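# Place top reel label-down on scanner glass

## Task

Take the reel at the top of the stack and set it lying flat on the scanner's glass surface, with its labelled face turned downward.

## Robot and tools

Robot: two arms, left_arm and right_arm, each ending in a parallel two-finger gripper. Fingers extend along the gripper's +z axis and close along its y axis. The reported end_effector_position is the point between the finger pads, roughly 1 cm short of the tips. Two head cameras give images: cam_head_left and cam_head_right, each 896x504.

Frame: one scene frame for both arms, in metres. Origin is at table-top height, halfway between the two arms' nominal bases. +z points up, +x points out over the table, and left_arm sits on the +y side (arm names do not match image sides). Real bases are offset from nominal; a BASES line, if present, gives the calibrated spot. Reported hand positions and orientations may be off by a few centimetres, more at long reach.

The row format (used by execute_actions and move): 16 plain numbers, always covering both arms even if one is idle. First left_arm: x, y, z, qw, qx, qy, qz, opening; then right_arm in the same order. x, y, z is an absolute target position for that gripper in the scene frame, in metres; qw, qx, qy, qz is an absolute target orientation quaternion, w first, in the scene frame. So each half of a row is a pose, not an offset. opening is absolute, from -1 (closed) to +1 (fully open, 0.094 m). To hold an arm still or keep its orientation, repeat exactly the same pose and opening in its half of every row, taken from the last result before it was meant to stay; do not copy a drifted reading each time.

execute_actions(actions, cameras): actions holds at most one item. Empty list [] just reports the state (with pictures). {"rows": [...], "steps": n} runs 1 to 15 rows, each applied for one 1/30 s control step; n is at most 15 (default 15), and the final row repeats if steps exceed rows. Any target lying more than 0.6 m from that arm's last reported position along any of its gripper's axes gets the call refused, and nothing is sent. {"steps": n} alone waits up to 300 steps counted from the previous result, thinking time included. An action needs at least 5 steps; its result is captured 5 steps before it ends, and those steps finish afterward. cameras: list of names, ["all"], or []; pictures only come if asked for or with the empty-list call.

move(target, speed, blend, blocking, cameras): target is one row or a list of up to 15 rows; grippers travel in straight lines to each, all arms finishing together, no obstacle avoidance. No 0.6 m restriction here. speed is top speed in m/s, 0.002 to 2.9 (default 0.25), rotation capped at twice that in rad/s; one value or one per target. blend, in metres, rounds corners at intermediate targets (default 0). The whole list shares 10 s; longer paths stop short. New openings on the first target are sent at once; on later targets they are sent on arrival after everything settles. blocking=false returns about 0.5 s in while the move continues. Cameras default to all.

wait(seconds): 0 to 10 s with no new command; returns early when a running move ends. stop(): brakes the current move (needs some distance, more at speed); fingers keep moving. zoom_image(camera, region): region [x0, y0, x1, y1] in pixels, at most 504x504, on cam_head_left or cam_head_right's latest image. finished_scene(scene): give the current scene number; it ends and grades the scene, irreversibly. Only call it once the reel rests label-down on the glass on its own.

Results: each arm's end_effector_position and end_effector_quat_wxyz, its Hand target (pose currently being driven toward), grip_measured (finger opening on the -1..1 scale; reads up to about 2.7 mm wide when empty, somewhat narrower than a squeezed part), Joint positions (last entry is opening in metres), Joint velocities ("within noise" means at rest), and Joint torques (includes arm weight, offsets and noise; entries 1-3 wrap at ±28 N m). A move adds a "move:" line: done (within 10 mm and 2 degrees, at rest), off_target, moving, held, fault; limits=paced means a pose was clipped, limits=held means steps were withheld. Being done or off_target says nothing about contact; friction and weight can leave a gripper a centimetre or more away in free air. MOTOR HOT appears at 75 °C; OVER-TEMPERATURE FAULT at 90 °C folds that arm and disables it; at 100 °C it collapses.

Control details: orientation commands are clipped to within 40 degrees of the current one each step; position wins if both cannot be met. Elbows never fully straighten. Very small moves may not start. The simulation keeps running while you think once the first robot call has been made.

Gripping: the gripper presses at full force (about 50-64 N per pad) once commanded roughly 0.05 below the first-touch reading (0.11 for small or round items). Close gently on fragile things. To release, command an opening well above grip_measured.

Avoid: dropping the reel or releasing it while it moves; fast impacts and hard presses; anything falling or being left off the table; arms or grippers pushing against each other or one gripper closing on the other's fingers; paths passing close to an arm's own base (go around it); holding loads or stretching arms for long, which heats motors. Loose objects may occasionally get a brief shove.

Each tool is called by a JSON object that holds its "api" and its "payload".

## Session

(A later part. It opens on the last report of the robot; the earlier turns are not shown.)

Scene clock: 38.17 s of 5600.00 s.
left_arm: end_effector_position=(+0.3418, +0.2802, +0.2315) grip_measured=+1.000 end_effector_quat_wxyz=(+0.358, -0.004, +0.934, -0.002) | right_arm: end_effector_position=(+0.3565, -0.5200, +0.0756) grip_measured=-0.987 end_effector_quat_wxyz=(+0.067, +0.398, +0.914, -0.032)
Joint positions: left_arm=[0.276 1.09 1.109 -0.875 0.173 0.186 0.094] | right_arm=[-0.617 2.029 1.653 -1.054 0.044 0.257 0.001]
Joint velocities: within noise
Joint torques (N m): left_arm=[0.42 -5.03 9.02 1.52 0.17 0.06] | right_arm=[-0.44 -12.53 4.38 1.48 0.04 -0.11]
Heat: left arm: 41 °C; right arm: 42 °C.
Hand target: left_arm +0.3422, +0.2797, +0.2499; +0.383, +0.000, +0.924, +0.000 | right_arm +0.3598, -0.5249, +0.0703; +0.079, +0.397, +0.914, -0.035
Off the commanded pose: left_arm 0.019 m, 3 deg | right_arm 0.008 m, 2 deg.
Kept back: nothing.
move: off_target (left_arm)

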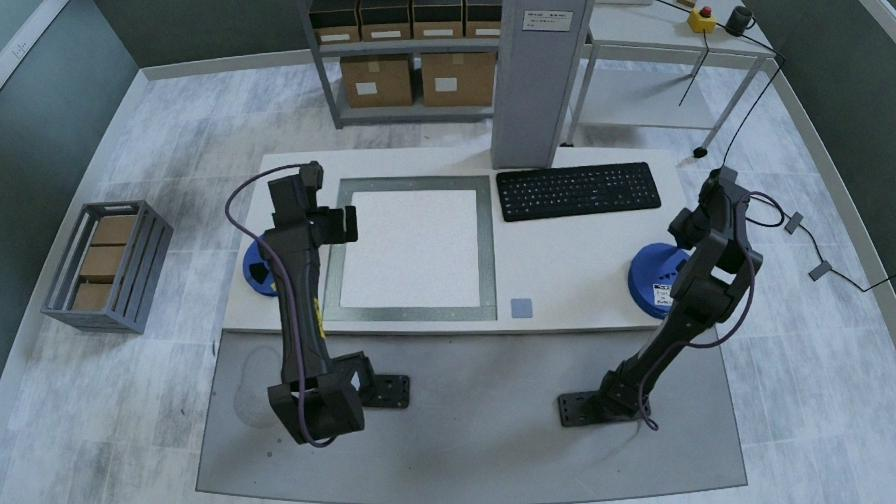

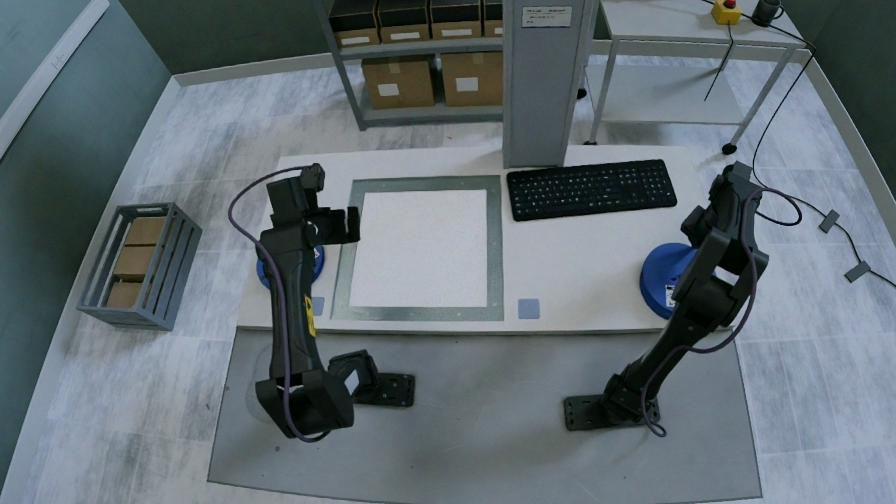

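{"api": "move", "payload": {"target": [0.3426, 0.2798, 0.25, 0.383, 0, 0.924, 0, 1, 0.356, -0.525, 0.062, 0.08, 0.3972, 0.9136, -0.0348, -1], "speed": 0.02, "cameras": []}}

{"api": "move", "payload": {"target": [0.3426, 0.2798, 0.25, 0.383, 0, 0.924, 0, 1, 0.356, -0.525, 0.054, 0.08, 0.3972, 0.9136, -0.0348, -1], "speed": 0.02, "cameras": []}}

{"api": "move", "payload": {"target": [0.3426, 0.2798, 0.25, 0.383, 0, 0.924, 0, 1, 0.356, -0.525, 0.048, 0.08, 0.3972, 0.9136, -0.0348, -1], "speed": 0.02, "cameras": []}}

Scene clock: 39.10 s of 5600.00 s.
left_arm: end_effector_position=(+0.3418, +0.2802, +0.2315) grip_measured=+1.000 end_effector_quat_wxyz=(+0.358, -0.004, +0.934, -0.002) | right_arm: end_effector_position=(+0.3560, -0.5203, +0.0752) grip_measured=-0.987 end_effector_quat_wxyz=(+0.078, +0.396, +0.914, -0.034)
Joint positions: left_arm=[0.276 1.09 1.109 -0.875 0.173 0.186 0.094] | right_arm=[-0.618 2.005 1.614 -1.014 0.044 0.252 0.001]
Joint velocities: within noise
Joint torques (N m): left_arm=[0.42 -5.03 9.03 1.52 0.17 0.06] | right_arm=[-0.75 -11.19 3.93 1.52 0.02 -0.11]
Heat: left arm: 41 °C; right arm: 42 °C.
Hand target: left_arm +0.3422, +0.2797, +0.2499; +0.383, +0.000, +0.924, +0.000 | right_arm +0.3556, -0.5247, +0.0623; +0.079, +0.397, +0.914, -0.035
Off the commanded pose: left_arm 0.019 m, 3 deg | right_arm 0.014 m, 0 deg.
Kept back: nothing.
move: off_target (left_arm, right_arm)
No camera images: "cameras" was empty.

Scene clock: 39.80 s of 5600.00 s.
left_arm: end_effector_position=(+0.3418, +0.2802, +0.2315) grip_measured=+1.000 end_effector_quat_wxyz=(+0.358, -0.004, +0.934, -0.002) | right_arm: end_effector_position=(+0.3560, -0.5203, +0.0748) grip_measured=-0.987 end_effector_quat_wxyz=(+0.084, +0.396, +0.914, -0.035)
Joint positions: left_arm=[0.276 1.09 1.109 -0.875 0.173 0.186 0.094] | right_arm=[-0.618 1.994 1.595 -0.994 0.044 0.252 0.001]
Joint velocities: within noise
Joint torques (N m): left_arm=[0.42 -5.03 9.03 1.52 0.17 0.06] | right_arm=[-0.72 -9.7 3.36 1.63 0.02 -0.11]
Heat: left arm: 41 °C; right arm: 42 °C.
Hand target: left_arm +0.3422, +0.2797, +0.2499; +0.383, +0.000, +0.924, +0.000 | right_arm +0.3552, -0.5243, +0.0547; +0.079, +0.397, +0.914, -0.035
Off the commanded pose: left_arm 0.019 m, 3 deg | right_arm 0.021 m, 0 deg.
Kept back: nothing.
move: off_target (left_arm, right_arm)
No camera images: "cameras" was empty.

Scene clock: 40.53 s of 5600.00 s.
left_arm: end_effector_position=(+0.3418, +0.2802, +0.2315) grip_measured=+1.000 end_effector_quat_wxyz=(+0.358, -0.004, +0.934, -0.002) | right_arm: end_effector_position=(+0.3633, -0.5268, +0.0618) grip_measured=-0.987 end_effector_quat_wxyz=(+0.101, +0.398, +0.911, -0.038)
Joint positions: left_arm=[0.276 1.09 1.109 -0.875 0.173 0.186 0.094] | right_arm=[-0.622 2.009 1.557 -0.906 0.044 0.252 0.001]
Joint velocities: within noise
Joint torques (N m): left_arm=[0.4 -5.03 9.02 1.52 0.17 0.06] | right_arm=[-0.51 -10.41 5.31 1 0.01 -0.11]
Heat: left arm: 41 °C; right arm: 42 °C.
Hand target: left_arm +0.3422, +0.2797, +0.2499; +0.383, +0.000, +0.924, +0.000 | right_arm +0.3558, -0.5248, +0.0483; +0.080, +0.397, +0.914, -0.035
Off the commanded pose: left_arm 0.019 m, 3 deg | right_arm 0.016 m, 2 deg.
Kept back: nothing.
move: off_target (left_arm, right_arm)
No camera images: "cameras" was empty.

{"api": "execute_actions", "payload": {"actions": [], "cameras": ["all"]}}

{"api": "zoom_image", "payload": {"camera": "cam_head_left", "region": [620, 220, 720, 335]}}

{"api": "zoom_image", "payload": {"camera": "cam_head_right", "region": [630, 220, 730, 335]}}

Scene clock: 40.80 s of 5600.00 s.
left_arm: end_effector_position=(+0.3418, +0.2802, +0.2315) grip_measured=+1.000 end_effector_quat_wxyz=(+0.358, -0.004, +0.934, -0.002) | right_arm: end_effector_position=(+0.3633, -0.5268, +0.0618) grip_measured=-0.987 end_effector_quat_wxyz=(+0.101, +0.398, +0.911, -0.038)
Joint positions: left_arm=[0.276 1.09 1.109 -0.875 0.173 0.186 0.094] | right_arm=[-0.622 2.009 1.557 -0.906 0.044 0.252 0.001]
Joint velocities: within noise
Joint torques (N m): left_arm=[0.4 -5.03 9.03 1.52 0.17 0.06] | right_arm=[-0.54 -10.48 5.29 1.01 0.01 -0.11]
Heat: left arm: 41 °C; right arm: 42 °C.
Hand target: left_arm +0.3422, +0.2797, +0.2499; +0.383, +0.000, +0.924, +0.000 | right_arm +0.3558, -0.5248, +0.0483; +0.080, +0.397, +0.914, -0.035
Off the commanded pose: left_arm 0.019 m, 3 deg | right_arm 0.016 m, 2 deg.
Steps of this call (1-8: nothing new was sent). Readings (end_effector_position of left_arm | right_arm):
1: (+0.3418, +0.2802, +0.2315) | (+0.3633, -0.5268, +0.0618)
2: (+0.3418, +0.2802, +0.2315) | (+0.3633, -0.5268, +0.0618)
4: (+0.3418, +0.2802, +0.2315) | (+0.3633, -0.5268, +0.0618)
8: the state above

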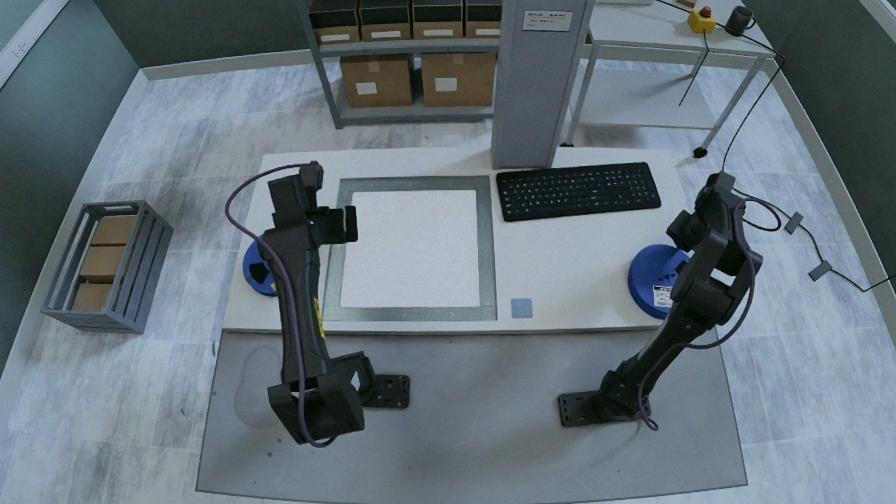

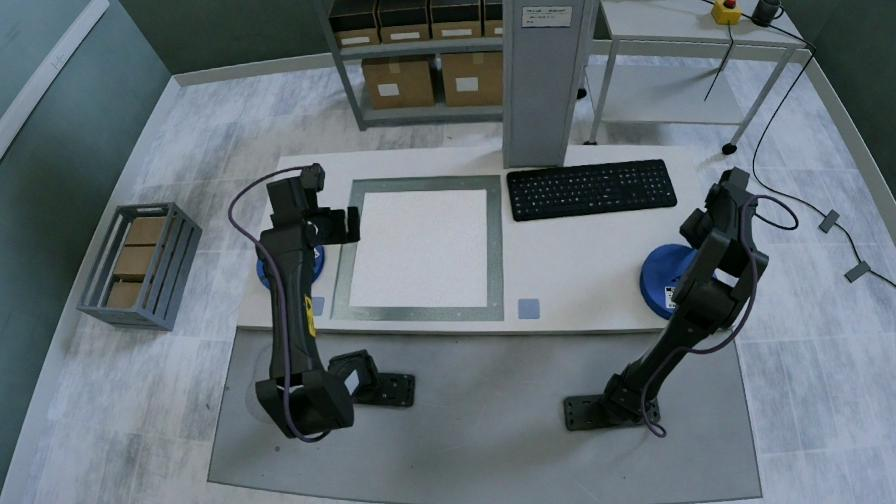

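Scaled by 4.383 from the camera's 896x504 image, which has a finer 1280x720 frame.

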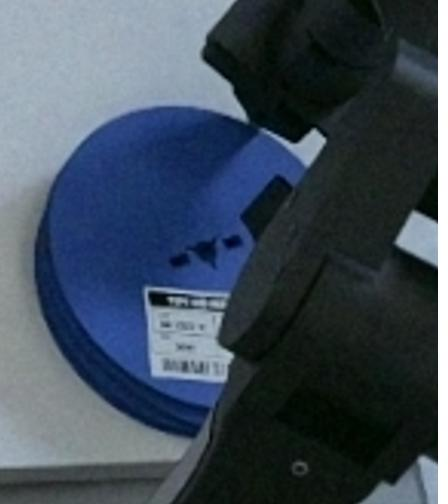

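Scaled by 4.383 from the camera's 896x504 image, which has a finer 1280x720 frame.

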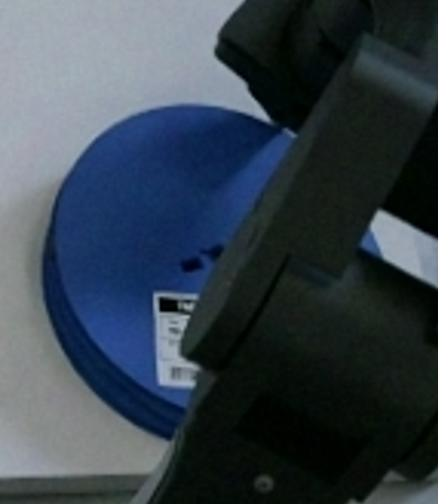

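{"api": "move", "payload": {"target": [[0.3426, 0.2798, 0.25, 0.383, 0, 0.924, 0, 1, 0.362, -0.527, 0.1, 0.08, 0.3972, 0.9136, -0.0348, -1],[0.3426, 0.2798, 0.25, 0.383, 0, 0.924, 0, 1, 0.347, -0.59, 0.1, 0.08, 0.3972, 0.9136, -0.0348, -1]], "speed": 0.08}}

{"api": "zoom_image", "payload": {"camera": "cam_head_left", "region": [620, 220, 720, 335]}}

{"api": "zoom_image", "payload": {"camera": "cam_head_right", "region": [630, 220, 730, 335]}}

Scene clock: 43.30 s of 5600.00 s.
left_arm: end_effector_position=(+0.3418, +0.2802, +0.2315) grip_measured=+1.000 end_effector_quat_wxyz=(+0.358, -0.004, +0.934, -0.002) | right_arm: end_effector_position=(+0.3441, -0.5893, +0.1006) grip_measured=-0.987 end_effector_quat_wxyz=(+0.083, +0.402, +0.911, -0.040)
Joint positions: left_arm=[0.276 1.09 1.109 -0.875 0.173 0.186 0.094] | right_arm=[-0.768 2.114 1.874 -1.149 0.028 0.116 0.001]
Joint velocities: within noise
Joint torques (N m): left_arm=[0.42 -5.03 9.03 1.52 0.17 0.06] | right_arm=[-0.13 -11.75 9.26 0.85 -0.1 -0.09]
Heat: left arm: 41 °C; right arm: 42 °C.
Hand target: left_arm +0.3422, +0.2797, +0.2499; +0.383, +0.000, +0.924, +0.000 | right_arm +0.3469, -0.5899, +0.1000; +0.080, +0.397, +0.914, -0.035
Off the commanded pose: left_arm 0.019 m, 3 deg | right_arm 0.003 m, 1 deg.
Kept back: nothing.
move: off_target (left_arm)

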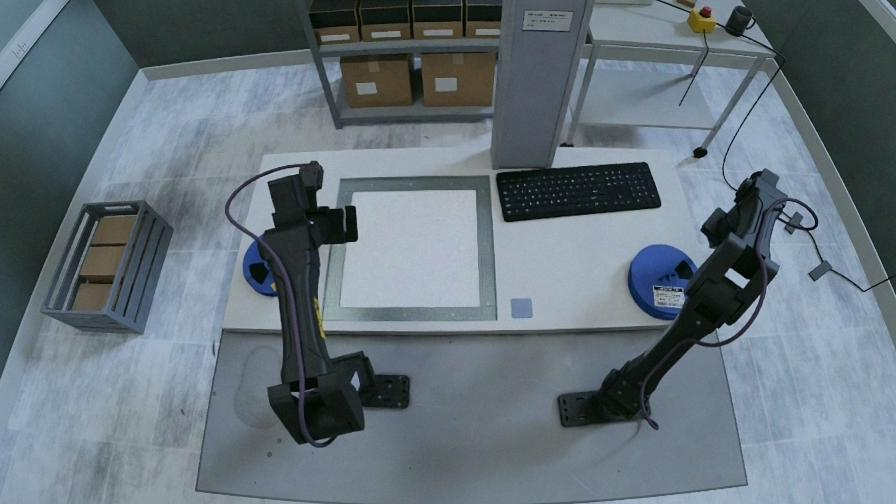

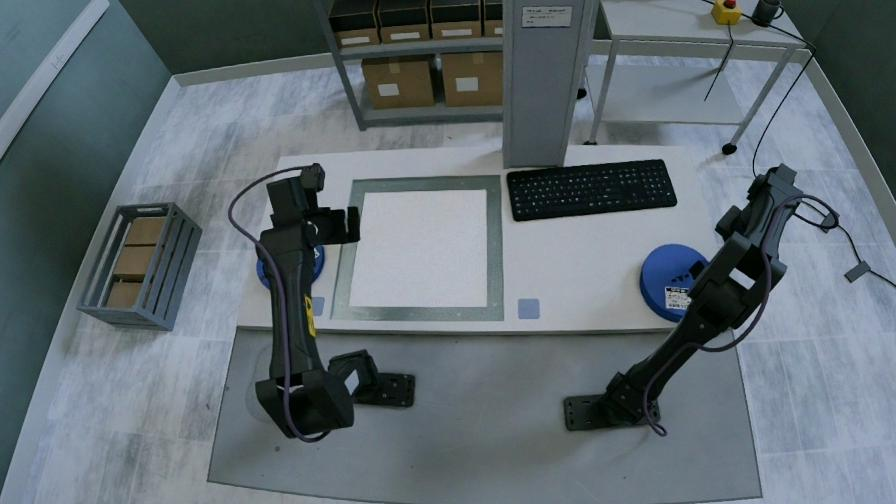

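Scaled by 4.383 from the camera's 896x504 image, which has a finer 1280x720 frame.

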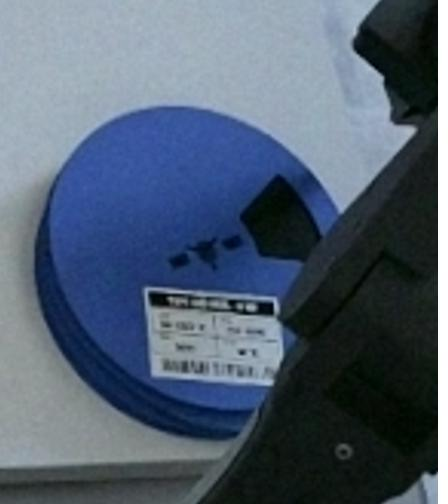

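Scaled by 4.383 from the camera's 896x504 image, which has a finer 1280x720 frame.

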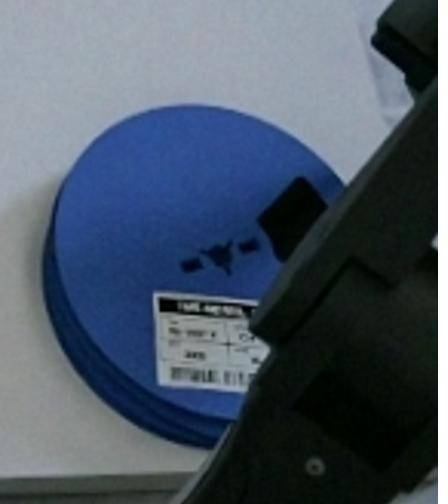

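{"api": "move", "payload": {"target": [0.3426, 0.2798, 0.25, 0.383, 0, 0.924, 0, 1, 0.350, -0.594, 0.062, 0.08, 0.3972, 0.9136, -0.0348, -1], "speed": 0.05}}

{"api": "zoom_image", "payload": {"camera": "cam_head_left", "region": [620, 220, 720, 335]}}

{"api": "zoom_image", "payload": {"camera": "cam_head_right", "region": [630, 220, 730, 335]}}

Scene clock: 45.03 s of 5600.00 s.
left_arm: end_effector_position=(+0.3418, +0.2802, +0.2315) grip_measured=+1.000 end_effector_quat_wxyz=(+0.358, -0.004, +0.934, -0.002) | right_arm: end_effector_position=(+0.3473, -0.5917, +0.0705) grip_measured=-0.987 end_effector_quat_wxyz=(+0.079, +0.400, +0.912, -0.038)
Joint positions: left_arm=[0.276 1.09 1.109 -0.875 0.173 0.186 0.094] | right_arm=[-0.768 2.147 1.809 -1.059 0.027 0.112 0.001]
Joint velocities: within noise
Joint torques (N m): left_arm=[0.42 -5.03 9.03 1.52 0.17 0.06] | right_arm=[-0.28 -12.25 5.98 1.19 -0.08 -0.13]
Heat: left arm: 41 °C; right arm: 43 °C.
Hand target: left_arm +0.3422, +0.2797, +0.2499; +0.383, +0.000, +0.924, +0.000 | right_arm +0.3499, -0.5939, +0.0622; +0.080, +0.397, +0.914, -0.035
Off the commanded pose: left_arm 0.019 m, 3 deg | right_arm 0.009 m, 1 deg.
Kept back: nothing.
move: off_target (left_arm)

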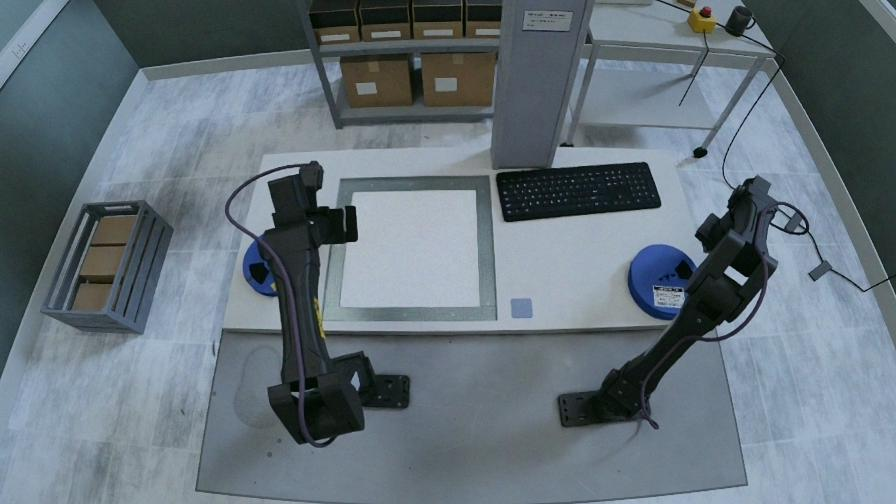

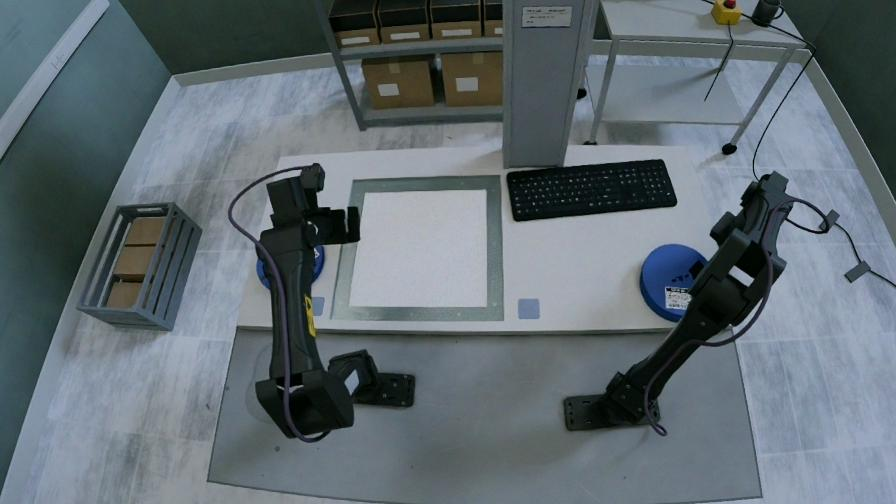

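Scaled by 4.383 from the camera's 896x504 image, which has a finer 1280x720 frame.

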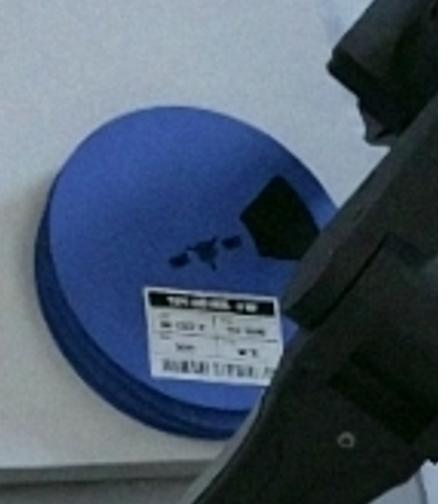

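Scaled by 4.383 from the camera's 896x504 image, which has a finer 1280x720 frame.

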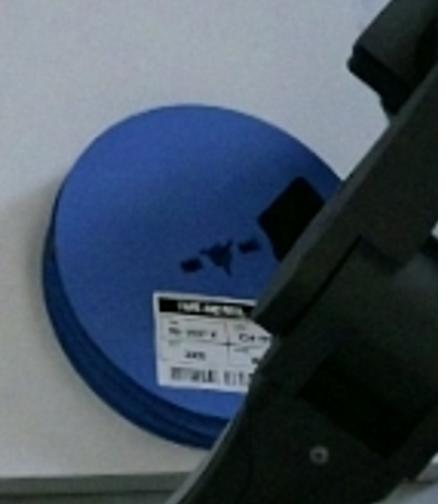

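{"api": "move", "payload": {"target": [[0.3426, 0.2798, 0.25, 0.383, 0, 0.924, 0, 1, 0.350, -0.594, 0.056, 0.08, 0.3972, 0.9136, -0.0348, -1],[0.3426, 0.2798, 0.25, 0.383, 0, 0.924, 0, 1, 0.336, -0.574, 0.058, 0.08, 0.3972, 0.9136, -0.0348, -1]], "speed": 0.04}}

{"api": "zoom_image", "payload": {"camera": "cam_head_left", "region": [620, 220, 720, 335]}}

{"api": "zoom_image", "payload": {"camera": "cam_head_right", "region": [630, 220, 730, 335]}}

Scene clock: 46.33 s of 5600.00 s.
left_arm: end_effector_position=(+0.3418, +0.2802, +0.2315) grip_measured=+1.000 end_effector_quat_wxyz=(+0.358, -0.004, +0.934, -0.002) | right_arm: end_effector_position=(+0.3294, -0.5734, +0.0421) grip_measured=-0.987 end_effector_quat_wxyz=(+0.053, +0.398, +0.915, -0.030)
Joint positions: left_arm=[0.276 1.09 1.109 -0.875 0.173 0.186 0.094] | right_arm=[-0.763 2.116 1.654 -0.99 0.027 0.112 0.001]
Joint velocities: within noise
Joint torques (N m): left_arm=[0.4 -5.03 9.03 1.52 0.17 0.06] | right_arm=[0.51 -17.42 5.52 1.08 -0.06 0.03]
Heat: left arm: 41 °C; right arm: 43 °C.
Hand target: left_arm +0.3422, +0.2797, +0.2499; +0.383, +0.000, +0.924, +0.000 | right_arm +0.3358, -0.5739, +0.0579; +0.080, +0.397, +0.914, -0.035
Off the commanded pose: left_arm 0.019 m, 3 deg | right_arm 0.017 m, 3 deg.
Kept back: nothing.
move: off_target (left_arm, right_arm)

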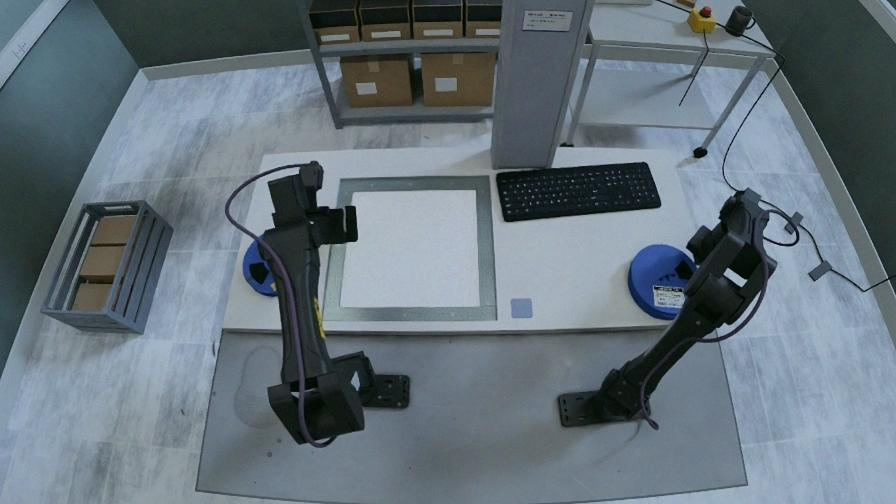

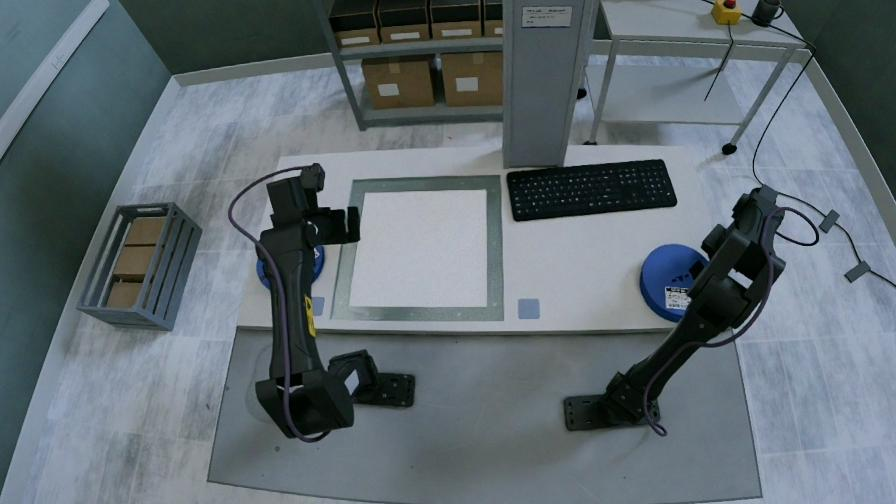

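Scaled by 4.383 from the camera's 896x504 image, which has a finer 1280x720 frame.

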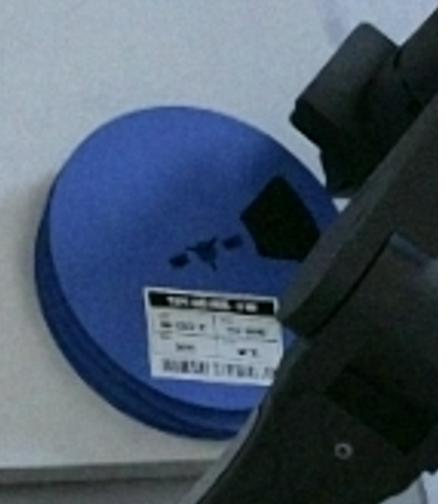

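Scaled by 4.383 from the camera's 896x504 image, which has a finer 1280x720 frame.

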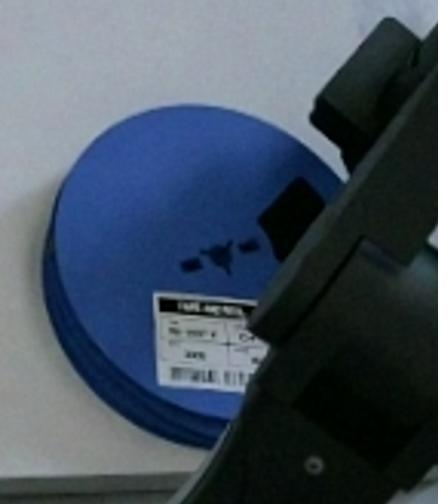

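{"api": "move", "payload": {"target": [0.3426, 0.2798, 0.25, 0.383, 0, 0.924, 0, 1, 0.342, -0.582, 0.072, 0.08, 0.3972, 0.9136, -0.0348, -1], "speed": 0.04, "cameras": []}}

Scene clock: 47.53 s of 5600.00 s.
left_arm: end_effector_position=(+0.3418, +0.2802, +0.2315) grip_measured=+1.000 end_effector_quat_wxyz=(+0.358, -0.004, +0.934, -0.002) | right_arm: end_effector_position=(+0.3380, -0.5807, +0.0592) grip_measured=-0.987 end_effector_quat_wxyz=(+0.068, +0.398, +0.914, -0.035)
Joint positions: left_arm=[0.276 1.09 1.109 -0.875 0.173 0.186 0.094] | right_arm=[-0.763 2.116 1.718 -1.022 0.027 0.112 0.001]
Joint velocities: within noise
Joint torques (N m): left_arm=[0.4 -5.03 9.03 1.52 0.17 0.06] | right_arm=[0.06 -14.72 8.66 0.79 -0.06 -0.02]
Heat: left arm: 41 °C; right arm: 44 °C.
Hand target: left_arm +0.3422, +0.2797, +0.2499; +0.383, +0.000, +0.924, +0.000 | right_arm +0.3419, -0.5819, +0.0720; +0.080, +0.397, +0.914, -0.035
Off the commanded pose: left_arm 0.019 m, 3 deg | right_arm 0.013 m, 1 deg.
Kept back: nothing.
move: off_target (left_arm, right_arm)
No camera images: "cameras" was empty.

{"api": "move", "payload": {"target": [0.3426, 0.2798, 0.25, 0.383, 0, 0.924, 0, 1, 0.342, -0.582, 0.079, 0.08, 0.3972, 0.9136, -0.0348, -1], "speed": 0.04, "cameras": []}}

Scene clock: 48.83 s of 5600.00 s.
left_arm: end_effector_position=(+0.3418, +0.2802, +0.2315) grip_measured=+1.000 end_effector_quat_wxyz=(+0.358, -0.004, +0.934, -0.002) | right_arm: end_effector_position=(+0.3376, -0.5804, +0.0640) grip_measured=-0.987 end_effector_quat_wxyz=(+0.066, +0.398, +0.914, -0.034)
Joint positions: left_arm=[0.276 1.09 1.109 -0.875 0.173 0.186 0.094] | right_arm=[-0.763 2.116 1.738 -1.046 0.027 0.112 0.001]
Joint velocities: within noise
Joint torques (N m): left_arm=[0.4 -5.03 9.03 1.52 0.18 0.06] | right_arm=[0.08 -15.09 8.88 0.79 -0.07 -0.02]
Heat: left arm: 41 °C; right arm: 44 °C.
Hand target: left_arm +0.3422, +0.2797, +0.2499; +0.383, +0.000, +0.924, +0.000 | right_arm +0.3418, -0.5819, +0.0789; +0.080, +0.397, +0.914, -0.035
Off the commanded pose: left_arm 0.019 m, 3 deg | right_arm 0.016 m, 2 deg.
Kept back: nothing.
move: off_target (left_arm, right_arm)
No camera images: "cameras" was empty.

{"api": "move", "payload": {"target": [0.3426, 0.2798, 0.25, 0.383, 0, 0.924, 0, 1, 0.334, -0.568, 0.080, 0.08, 0.3972, 0.9136, -0.0348, -1], "speed": 0.04, "cameras": []}}

Scene clock: 49.93 s of 5600.00 s.
left_arm: end_effector_position=(+0.3418, +0.2802, +0.2315) grip_measured=+1.000 end_effector_quat_wxyz=(+0.358, -0.004, +0.934, -0.002) | right_arm: end_effector_position=(+0.3297, -0.5683, +0.0618) grip_measured=-0.987 end_effector_quat_wxyz=(+0.055, +0.395, +0.917, -0.030)
Joint positions: left_arm=[0.276 1.09 1.109 -0.875 0.173 0.186 0.094] | right_arm=[-0.753 2.085 1.685 -1.049 0.027 0.114 0.001]
Joint velocities: within noise
Joint torques (N m): left_arm=[0.4 -5.03 9.02 1.52 0.18 0.06] | right_arm=[0.53 -17.63 5.83 0.99 -0.04 0.08]
Heat: left arm: 41 °C; right arm: 45 °C.
Hand target: left_arm +0.3422, +0.2797, +0.2499; +0.383, +0.000, +0.924, +0.000 | right_arm +0.3338, -0.5679, +0.0798; +0.080, +0.397, +0.914, -0.035
Off the commanded pose: left_arm 0.019 m, 3 deg | right_arm 0.019 m, 3 deg.
Kept back: nothing.
move: off_target (left_arm, right_arm)
No camera images: "cameras" was empty.

{"api": "move", "payload": {"target": [0.3426, 0.2798, 0.25, 0.383, 0, 0.924, 0, 1, 0.327, -0.556, 0.087, 0.08, 0.3972, 0.9136, -0.0348, -1], "speed": 0.04}}

{"api": "zoom_image", "payload": {"camera": "cam_head_left", "region": [620, 220, 720, 335]}}

{"api": "zoom_image", "payload": {"camera": "cam_head_right", "region": [630, 220, 730, 335]}}

Scene clock: 50.93 s of 5600.00 s.
left_arm: end_effector_position=(+0.3418, +0.2802, +0.2315) grip_measured=+1.000 end_effector_quat_wxyz=(+0.358, -0.004, +0.934, -0.002) | right_arm: end_effector_position=(+0.3241, -0.5578, +0.0711) grip_measured=-0.987 end_effector_quat_wxyz=(+0.059, +0.395, +0.916, -0.031)
Joint positions: left_arm=[0.276 1.09 1.109 -0.875 0.173 0.186 0.094] | right_arm=[-0.743 2.028 1.636 -1.049 0.027 0.126 0.001]
Joint velocities: within noise
Joint torques (N m): left_arm=[0.42 -5.03 9.02 1.52 0.17 0.06] | right_arm=[0.49 -16.76 5.74 0.95 -0.01 0.09]
Heat: left arm: 41 °C; right arm: 45 °C.
Hand target: left_arm +0.3422, +0.2797, +0.2499; +0.383, +0.000, +0.924, +0.000 | right_arm +0.3268, -0.5560, +0.0867; +0.080, +0.397, +0.914, -0.035
Off the commanded pose: left_arm 0.019 m, 3 deg | right_arm 0.016 m, 3 deg.
Kept back: nothing.
move: off_target (left_arm, right_arm)

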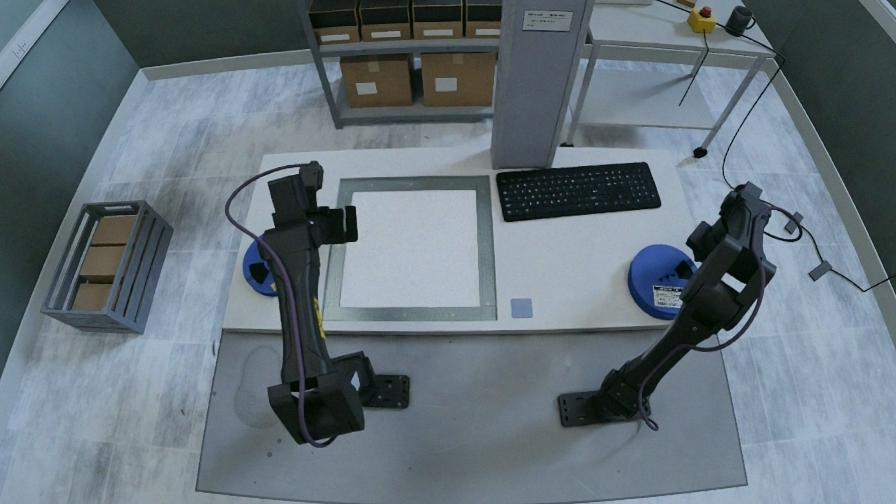

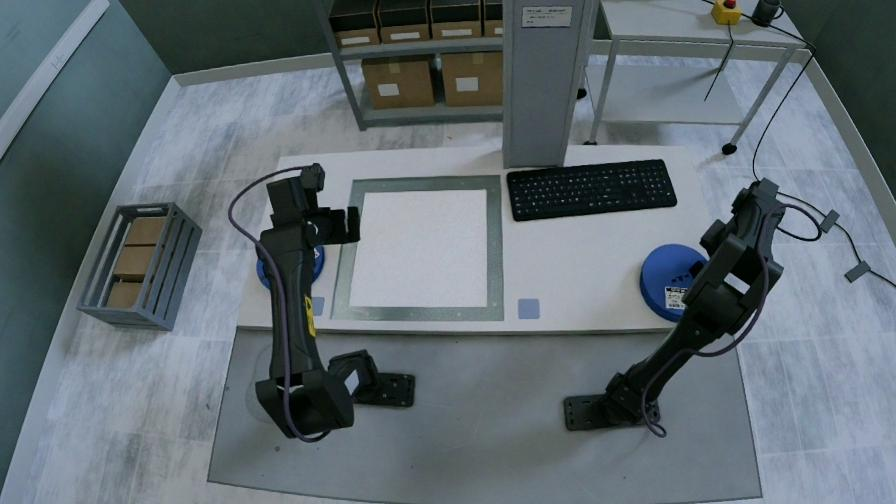

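Scaled by 4.383 from the camera's 896x504 image, which has a finer 1280x720 frame.

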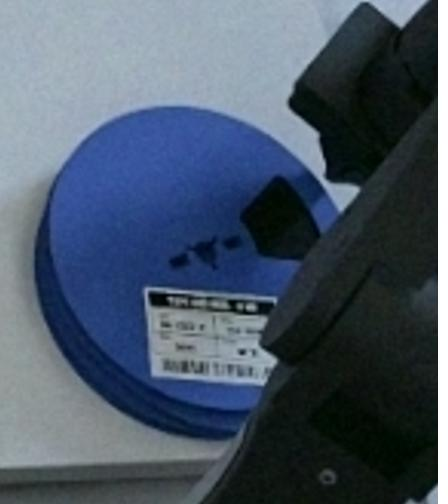

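Scaled by 4.383 from the camera's 896x504 image, which has a finer 1280x720 frame.

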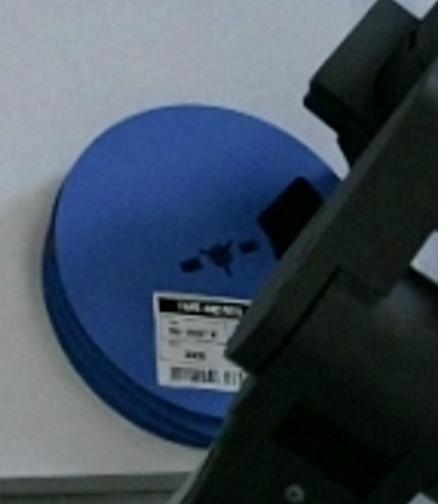

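{"api": "move", "payload": {"target": [0.3426, 0.2798, 0.25, 0.383, 0, 0.924, 0, 1, 0.321, -0.546, 0.081, 0.08, 0.3972, 0.9136, -0.0348, -1], "speed": 0.04, "cameras": []}}

Scene clock: 51.87 s of 5600.00 s.
left_arm: end_effector_position=(+0.3418, +0.2802, +0.2315) grip_measured=+1.000 end_effector_quat_wxyz=(+0.358, -0.004, +0.934, -0.002) | right_arm: end_effector_position=(+0.3201, -0.5503, +0.0687) grip_measured=-0.987 end_effector_quat_wxyz=(+0.066, +0.396, +0.915, -0.032)
Joint positions: left_arm=[0.276 1.09 1.109 -0.875 0.173 0.186 0.094] | right_arm=[-0.735 1.985 1.562 -1.003 0.027 0.136 0.001]
Joint velocities: within noise
Joint torques (N m): left_arm=[0.42 -5.03 9.03 1.52 0.17 0.06] | right_arm=[0.73 -15.94 5.29 0.95 0 0.07]
Heat: left arm: 41 °C; right arm: 45 °C.
Hand target: left_arm +0.3422, +0.2797, +0.2499; +0.383, +0.000, +0.924, +0.000 | right_arm +0.3209, -0.5461, +0.0807; +0.080, +0.397, +0.914, -0.035
Off the commanded pose: left_arm 0.019 m, 3 deg | right_arm 0.013 m, 2 deg.
Kept back: nothing.
move: off_target (left_arm, right_arm)
No camera images: "cameras" was empty.

{"api": "move", "payload": {"target": [0.3426, 0.2798, 0.25, 0.383, 0, 0.924, 0, 1, 0.314, -0.532, 0.080, 0.08, 0.3972, 0.9136, -0.0348, -1], "speed": 0.04}}

{"api": "zoom_image", "payload": {"camera": "cam_head_left", "region": [620, 220, 720, 335]}}

{"api": "zoom_image", "payload": {"camera": "cam_head_right", "region": [630, 220, 730, 335]}}

Scene clock: 52.87 s of 5600.00 s.
left_arm: end_effector_position=(+0.3418, +0.2802, +0.2315) grip_measured=+1.000 end_effector_quat_wxyz=(+0.358, -0.004, +0.934, -0.002) | right_arm: end_effector_position=(+0.3142, -0.5355, +0.0681) grip_measured=-0.987 end_effector_quat_wxyz=(+0.067, +0.395, +0.916, -0.031)
Joint positions: left_arm=[0.276 1.09 1.109 -0.875 0.173 0.186 0.094] | right_arm=[-0.715 1.932 1.486 -0.979 0.027 0.154 0.001]
Joint velocities: within noise
Joint torques (N m): left_arm=[0.42 -5.03 9.03 1.52 0.17 0.06] | right_arm=[0.58 -15.38 5.37 0.91 0.05 0.09]
Heat: left arm: 41 °C; right arm: 45 °C.
Hand target: left_arm +0.3422, +0.2797, +0.2499; +0.383, +0.000, +0.924, +0.000 | right_arm +0.3141, -0.5320, +0.0797; +0.080, +0.397, +0.914, -0.035
Off the commanded pose: left_arm 0.019 m, 3 deg | right_arm 0.012 m, 2 deg.
Kept back: nothing.
move: off_target (left_arm, right_arm)

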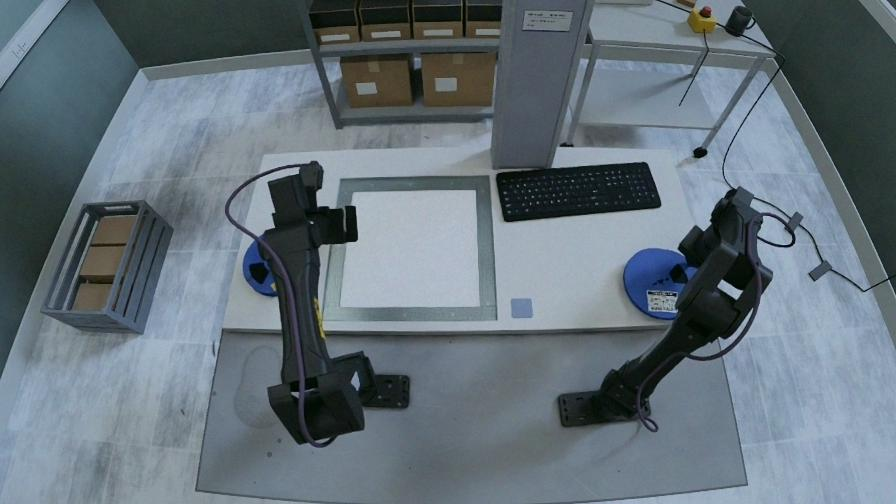

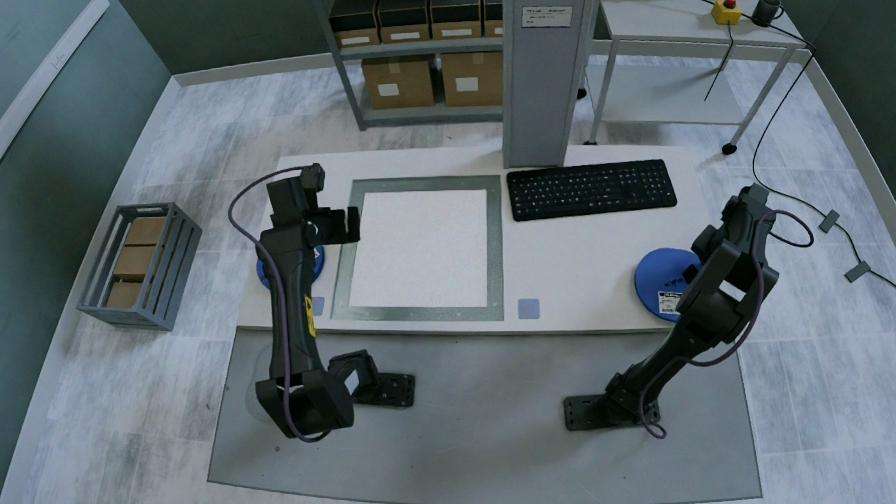

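Scaled by 4.383 from the camera's 896x504 image, which has a finer 1280x720 frame.

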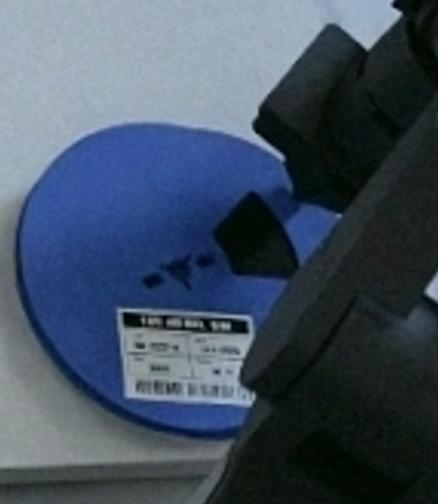

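Scaled by 4.383 from the camera's 896x504 image, which has a finer 1280x720 frame.

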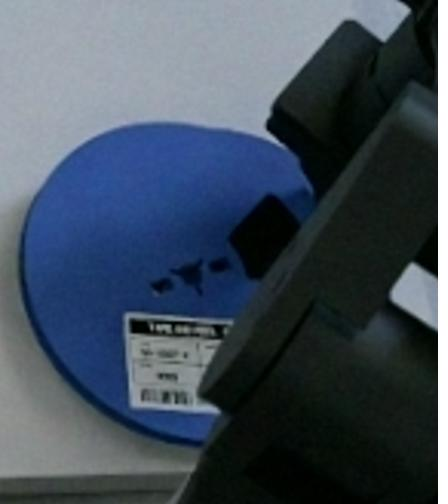

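{"api": "move", "payload": {"target": [0.3426, 0.2798, 0.25, 0.383, 0, 0.924, 0, 1, 0.308, -0.515, 0.079, 0.08, 0.3972, 0.9136, -0.0348, -1], "speed": 0.04, "cameras": []}}

{"api": "move", "payload": {"target": [0.3426, 0.2798, 0.25, 0.383, 0, 0.924, 0, 1, 0.302, -0.500, 0.078, 0.08, 0.3972, 0.9136, -0.0348, -1], "speed": 0.04}}

{"api": "zoom_image", "payload": {"camera": "cam_head_left", "region": [600, 220, 720, 335]}}

{"api": "zoom_image", "payload": {"camera": "cam_head_right", "region": [610, 220, 730, 335]}}

Scene clock: 54.00 s of 5600.00 s.
left_arm: end_effector_position=(+0.3418, +0.2802, +0.2315) grip_measured=+1.000 end_effector_quat_wxyz=(+0.358, -0.004, +0.934, -0.002) | right_arm: end_effector_position=(+0.3080, -0.5178, +0.0677) grip_measured=-0.987 end_effector_quat_wxyz=(+0.066, +0.395, +0.916, -0.031)
Joint positions: left_arm=[0.276 1.09 1.109 -0.875 0.173 0.186 0.094] | right_arm=[-0.686 1.876 1.409 -0.96 0.031 0.182 0.001]
Joint velocities: within noise
Joint torques (N m): left_arm=[0.42 -5.03 9.03 1.52 0.18 0.06] | right_arm=[0.62 -14.64 5.41 0.94 0.07 0.09]
Heat: left arm: 41 °C; right arm: 45 °C.
Hand target: left_arm +0.3422, +0.2797, +0.2499; +0.383, +0.000, +0.924, +0.000 | right_arm +0.3079, -0.5151, +0.0787; +0.080, +0.397, +0.914, -0.035
Off the commanded pose: left_arm 0.019 m, 3 deg | right_arm 0.012 m, 2 deg.
Kept back: nothing.
move: off_target (left_arm, right_arm)
No camera images: "cameras" was empty.

Scene clock: 54.73 s of 5600.00 s.
left_arm: end_effector_position=(+0.3418, +0.2802, +0.2315) grip_measured=+1.000 end_effector_quat_wxyz=(+0.358, -0.004, +0.934, -0.002) | right_arm: end_effector_position=(+0.3022, -0.5024, +0.0675) grip_measured=-0.987 end_effector_quat_wxyz=(+0.066, +0.395, +0.916, -0.031)
Joint positions: left_arm=[0.276 1.09 1.109 -0.875 0.173 0.186 0.094] | right_arm=[-0.66 1.826 1.343 -0.945 0.034 0.207 0.001]
Joint velocities: within noise
Joint torques (N m): left_arm=[0.42 -5.03 9.03 1.52 0.17 0.06] | right_arm=[0.59 -13.96 5.42 0.94 0.07 0.1]
Heat: left arm: 41 °C; right arm: 45 °C.
Hand target: left_arm +0.3422, +0.2797, +0.2499; +0.383, +0.000, +0.924, +0.000 | right_arm +0.3020, -0.5001, +0.0777; +0.080, +0.397, +0.914, -0.034
Off the commanded pose: left_arm 0.019 m, 3 deg | right_arm 0.011 m, 2 deg.
Kept back: nothing.
move: off_target (left_arm, right_arm)

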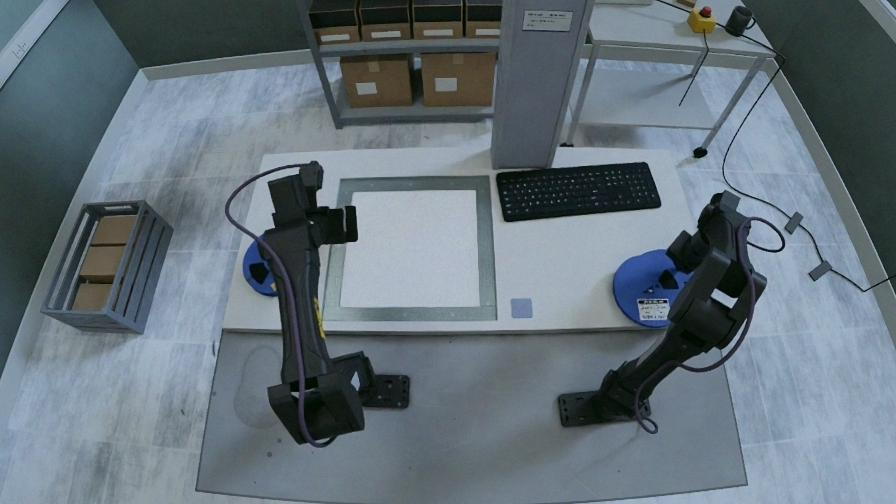

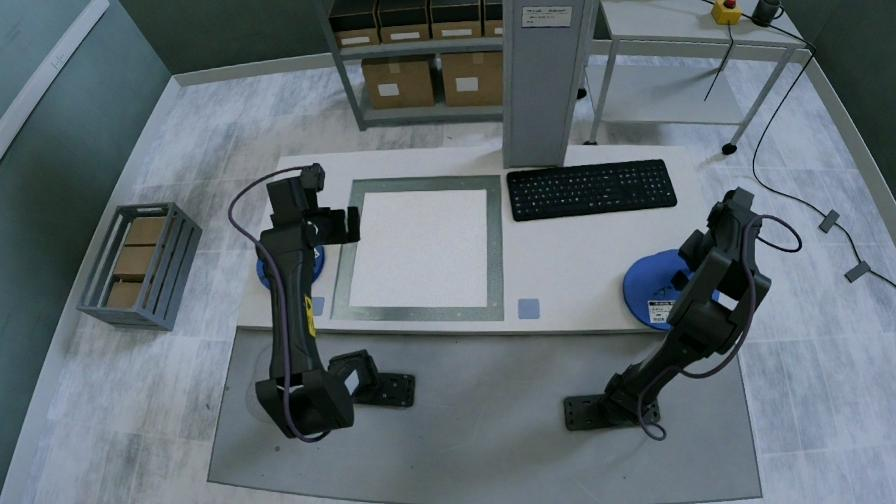

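Scaled by 4.200 from the camera's 896x504 image, which has a finer 1280x720 frame.

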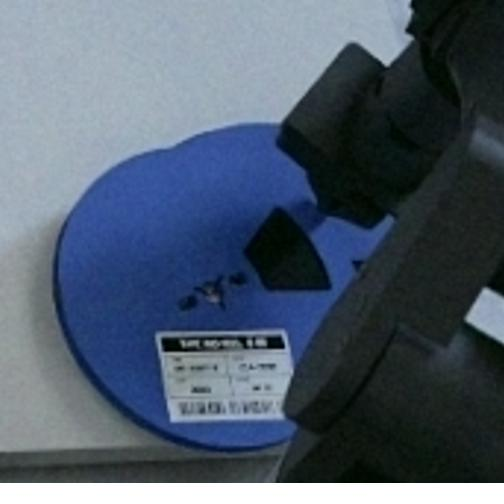

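Scaled by 4.200 from the camera's 896x504 image, which has a finer 1280x720 frame.

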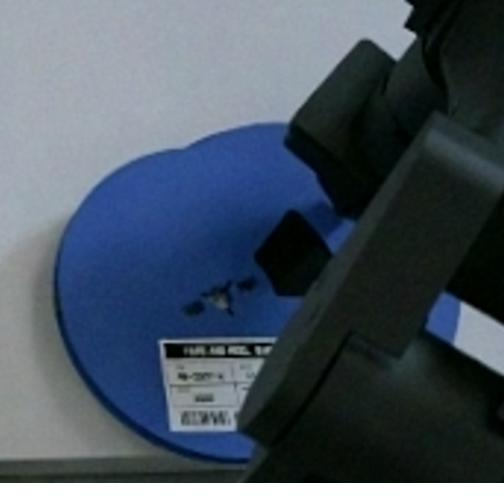

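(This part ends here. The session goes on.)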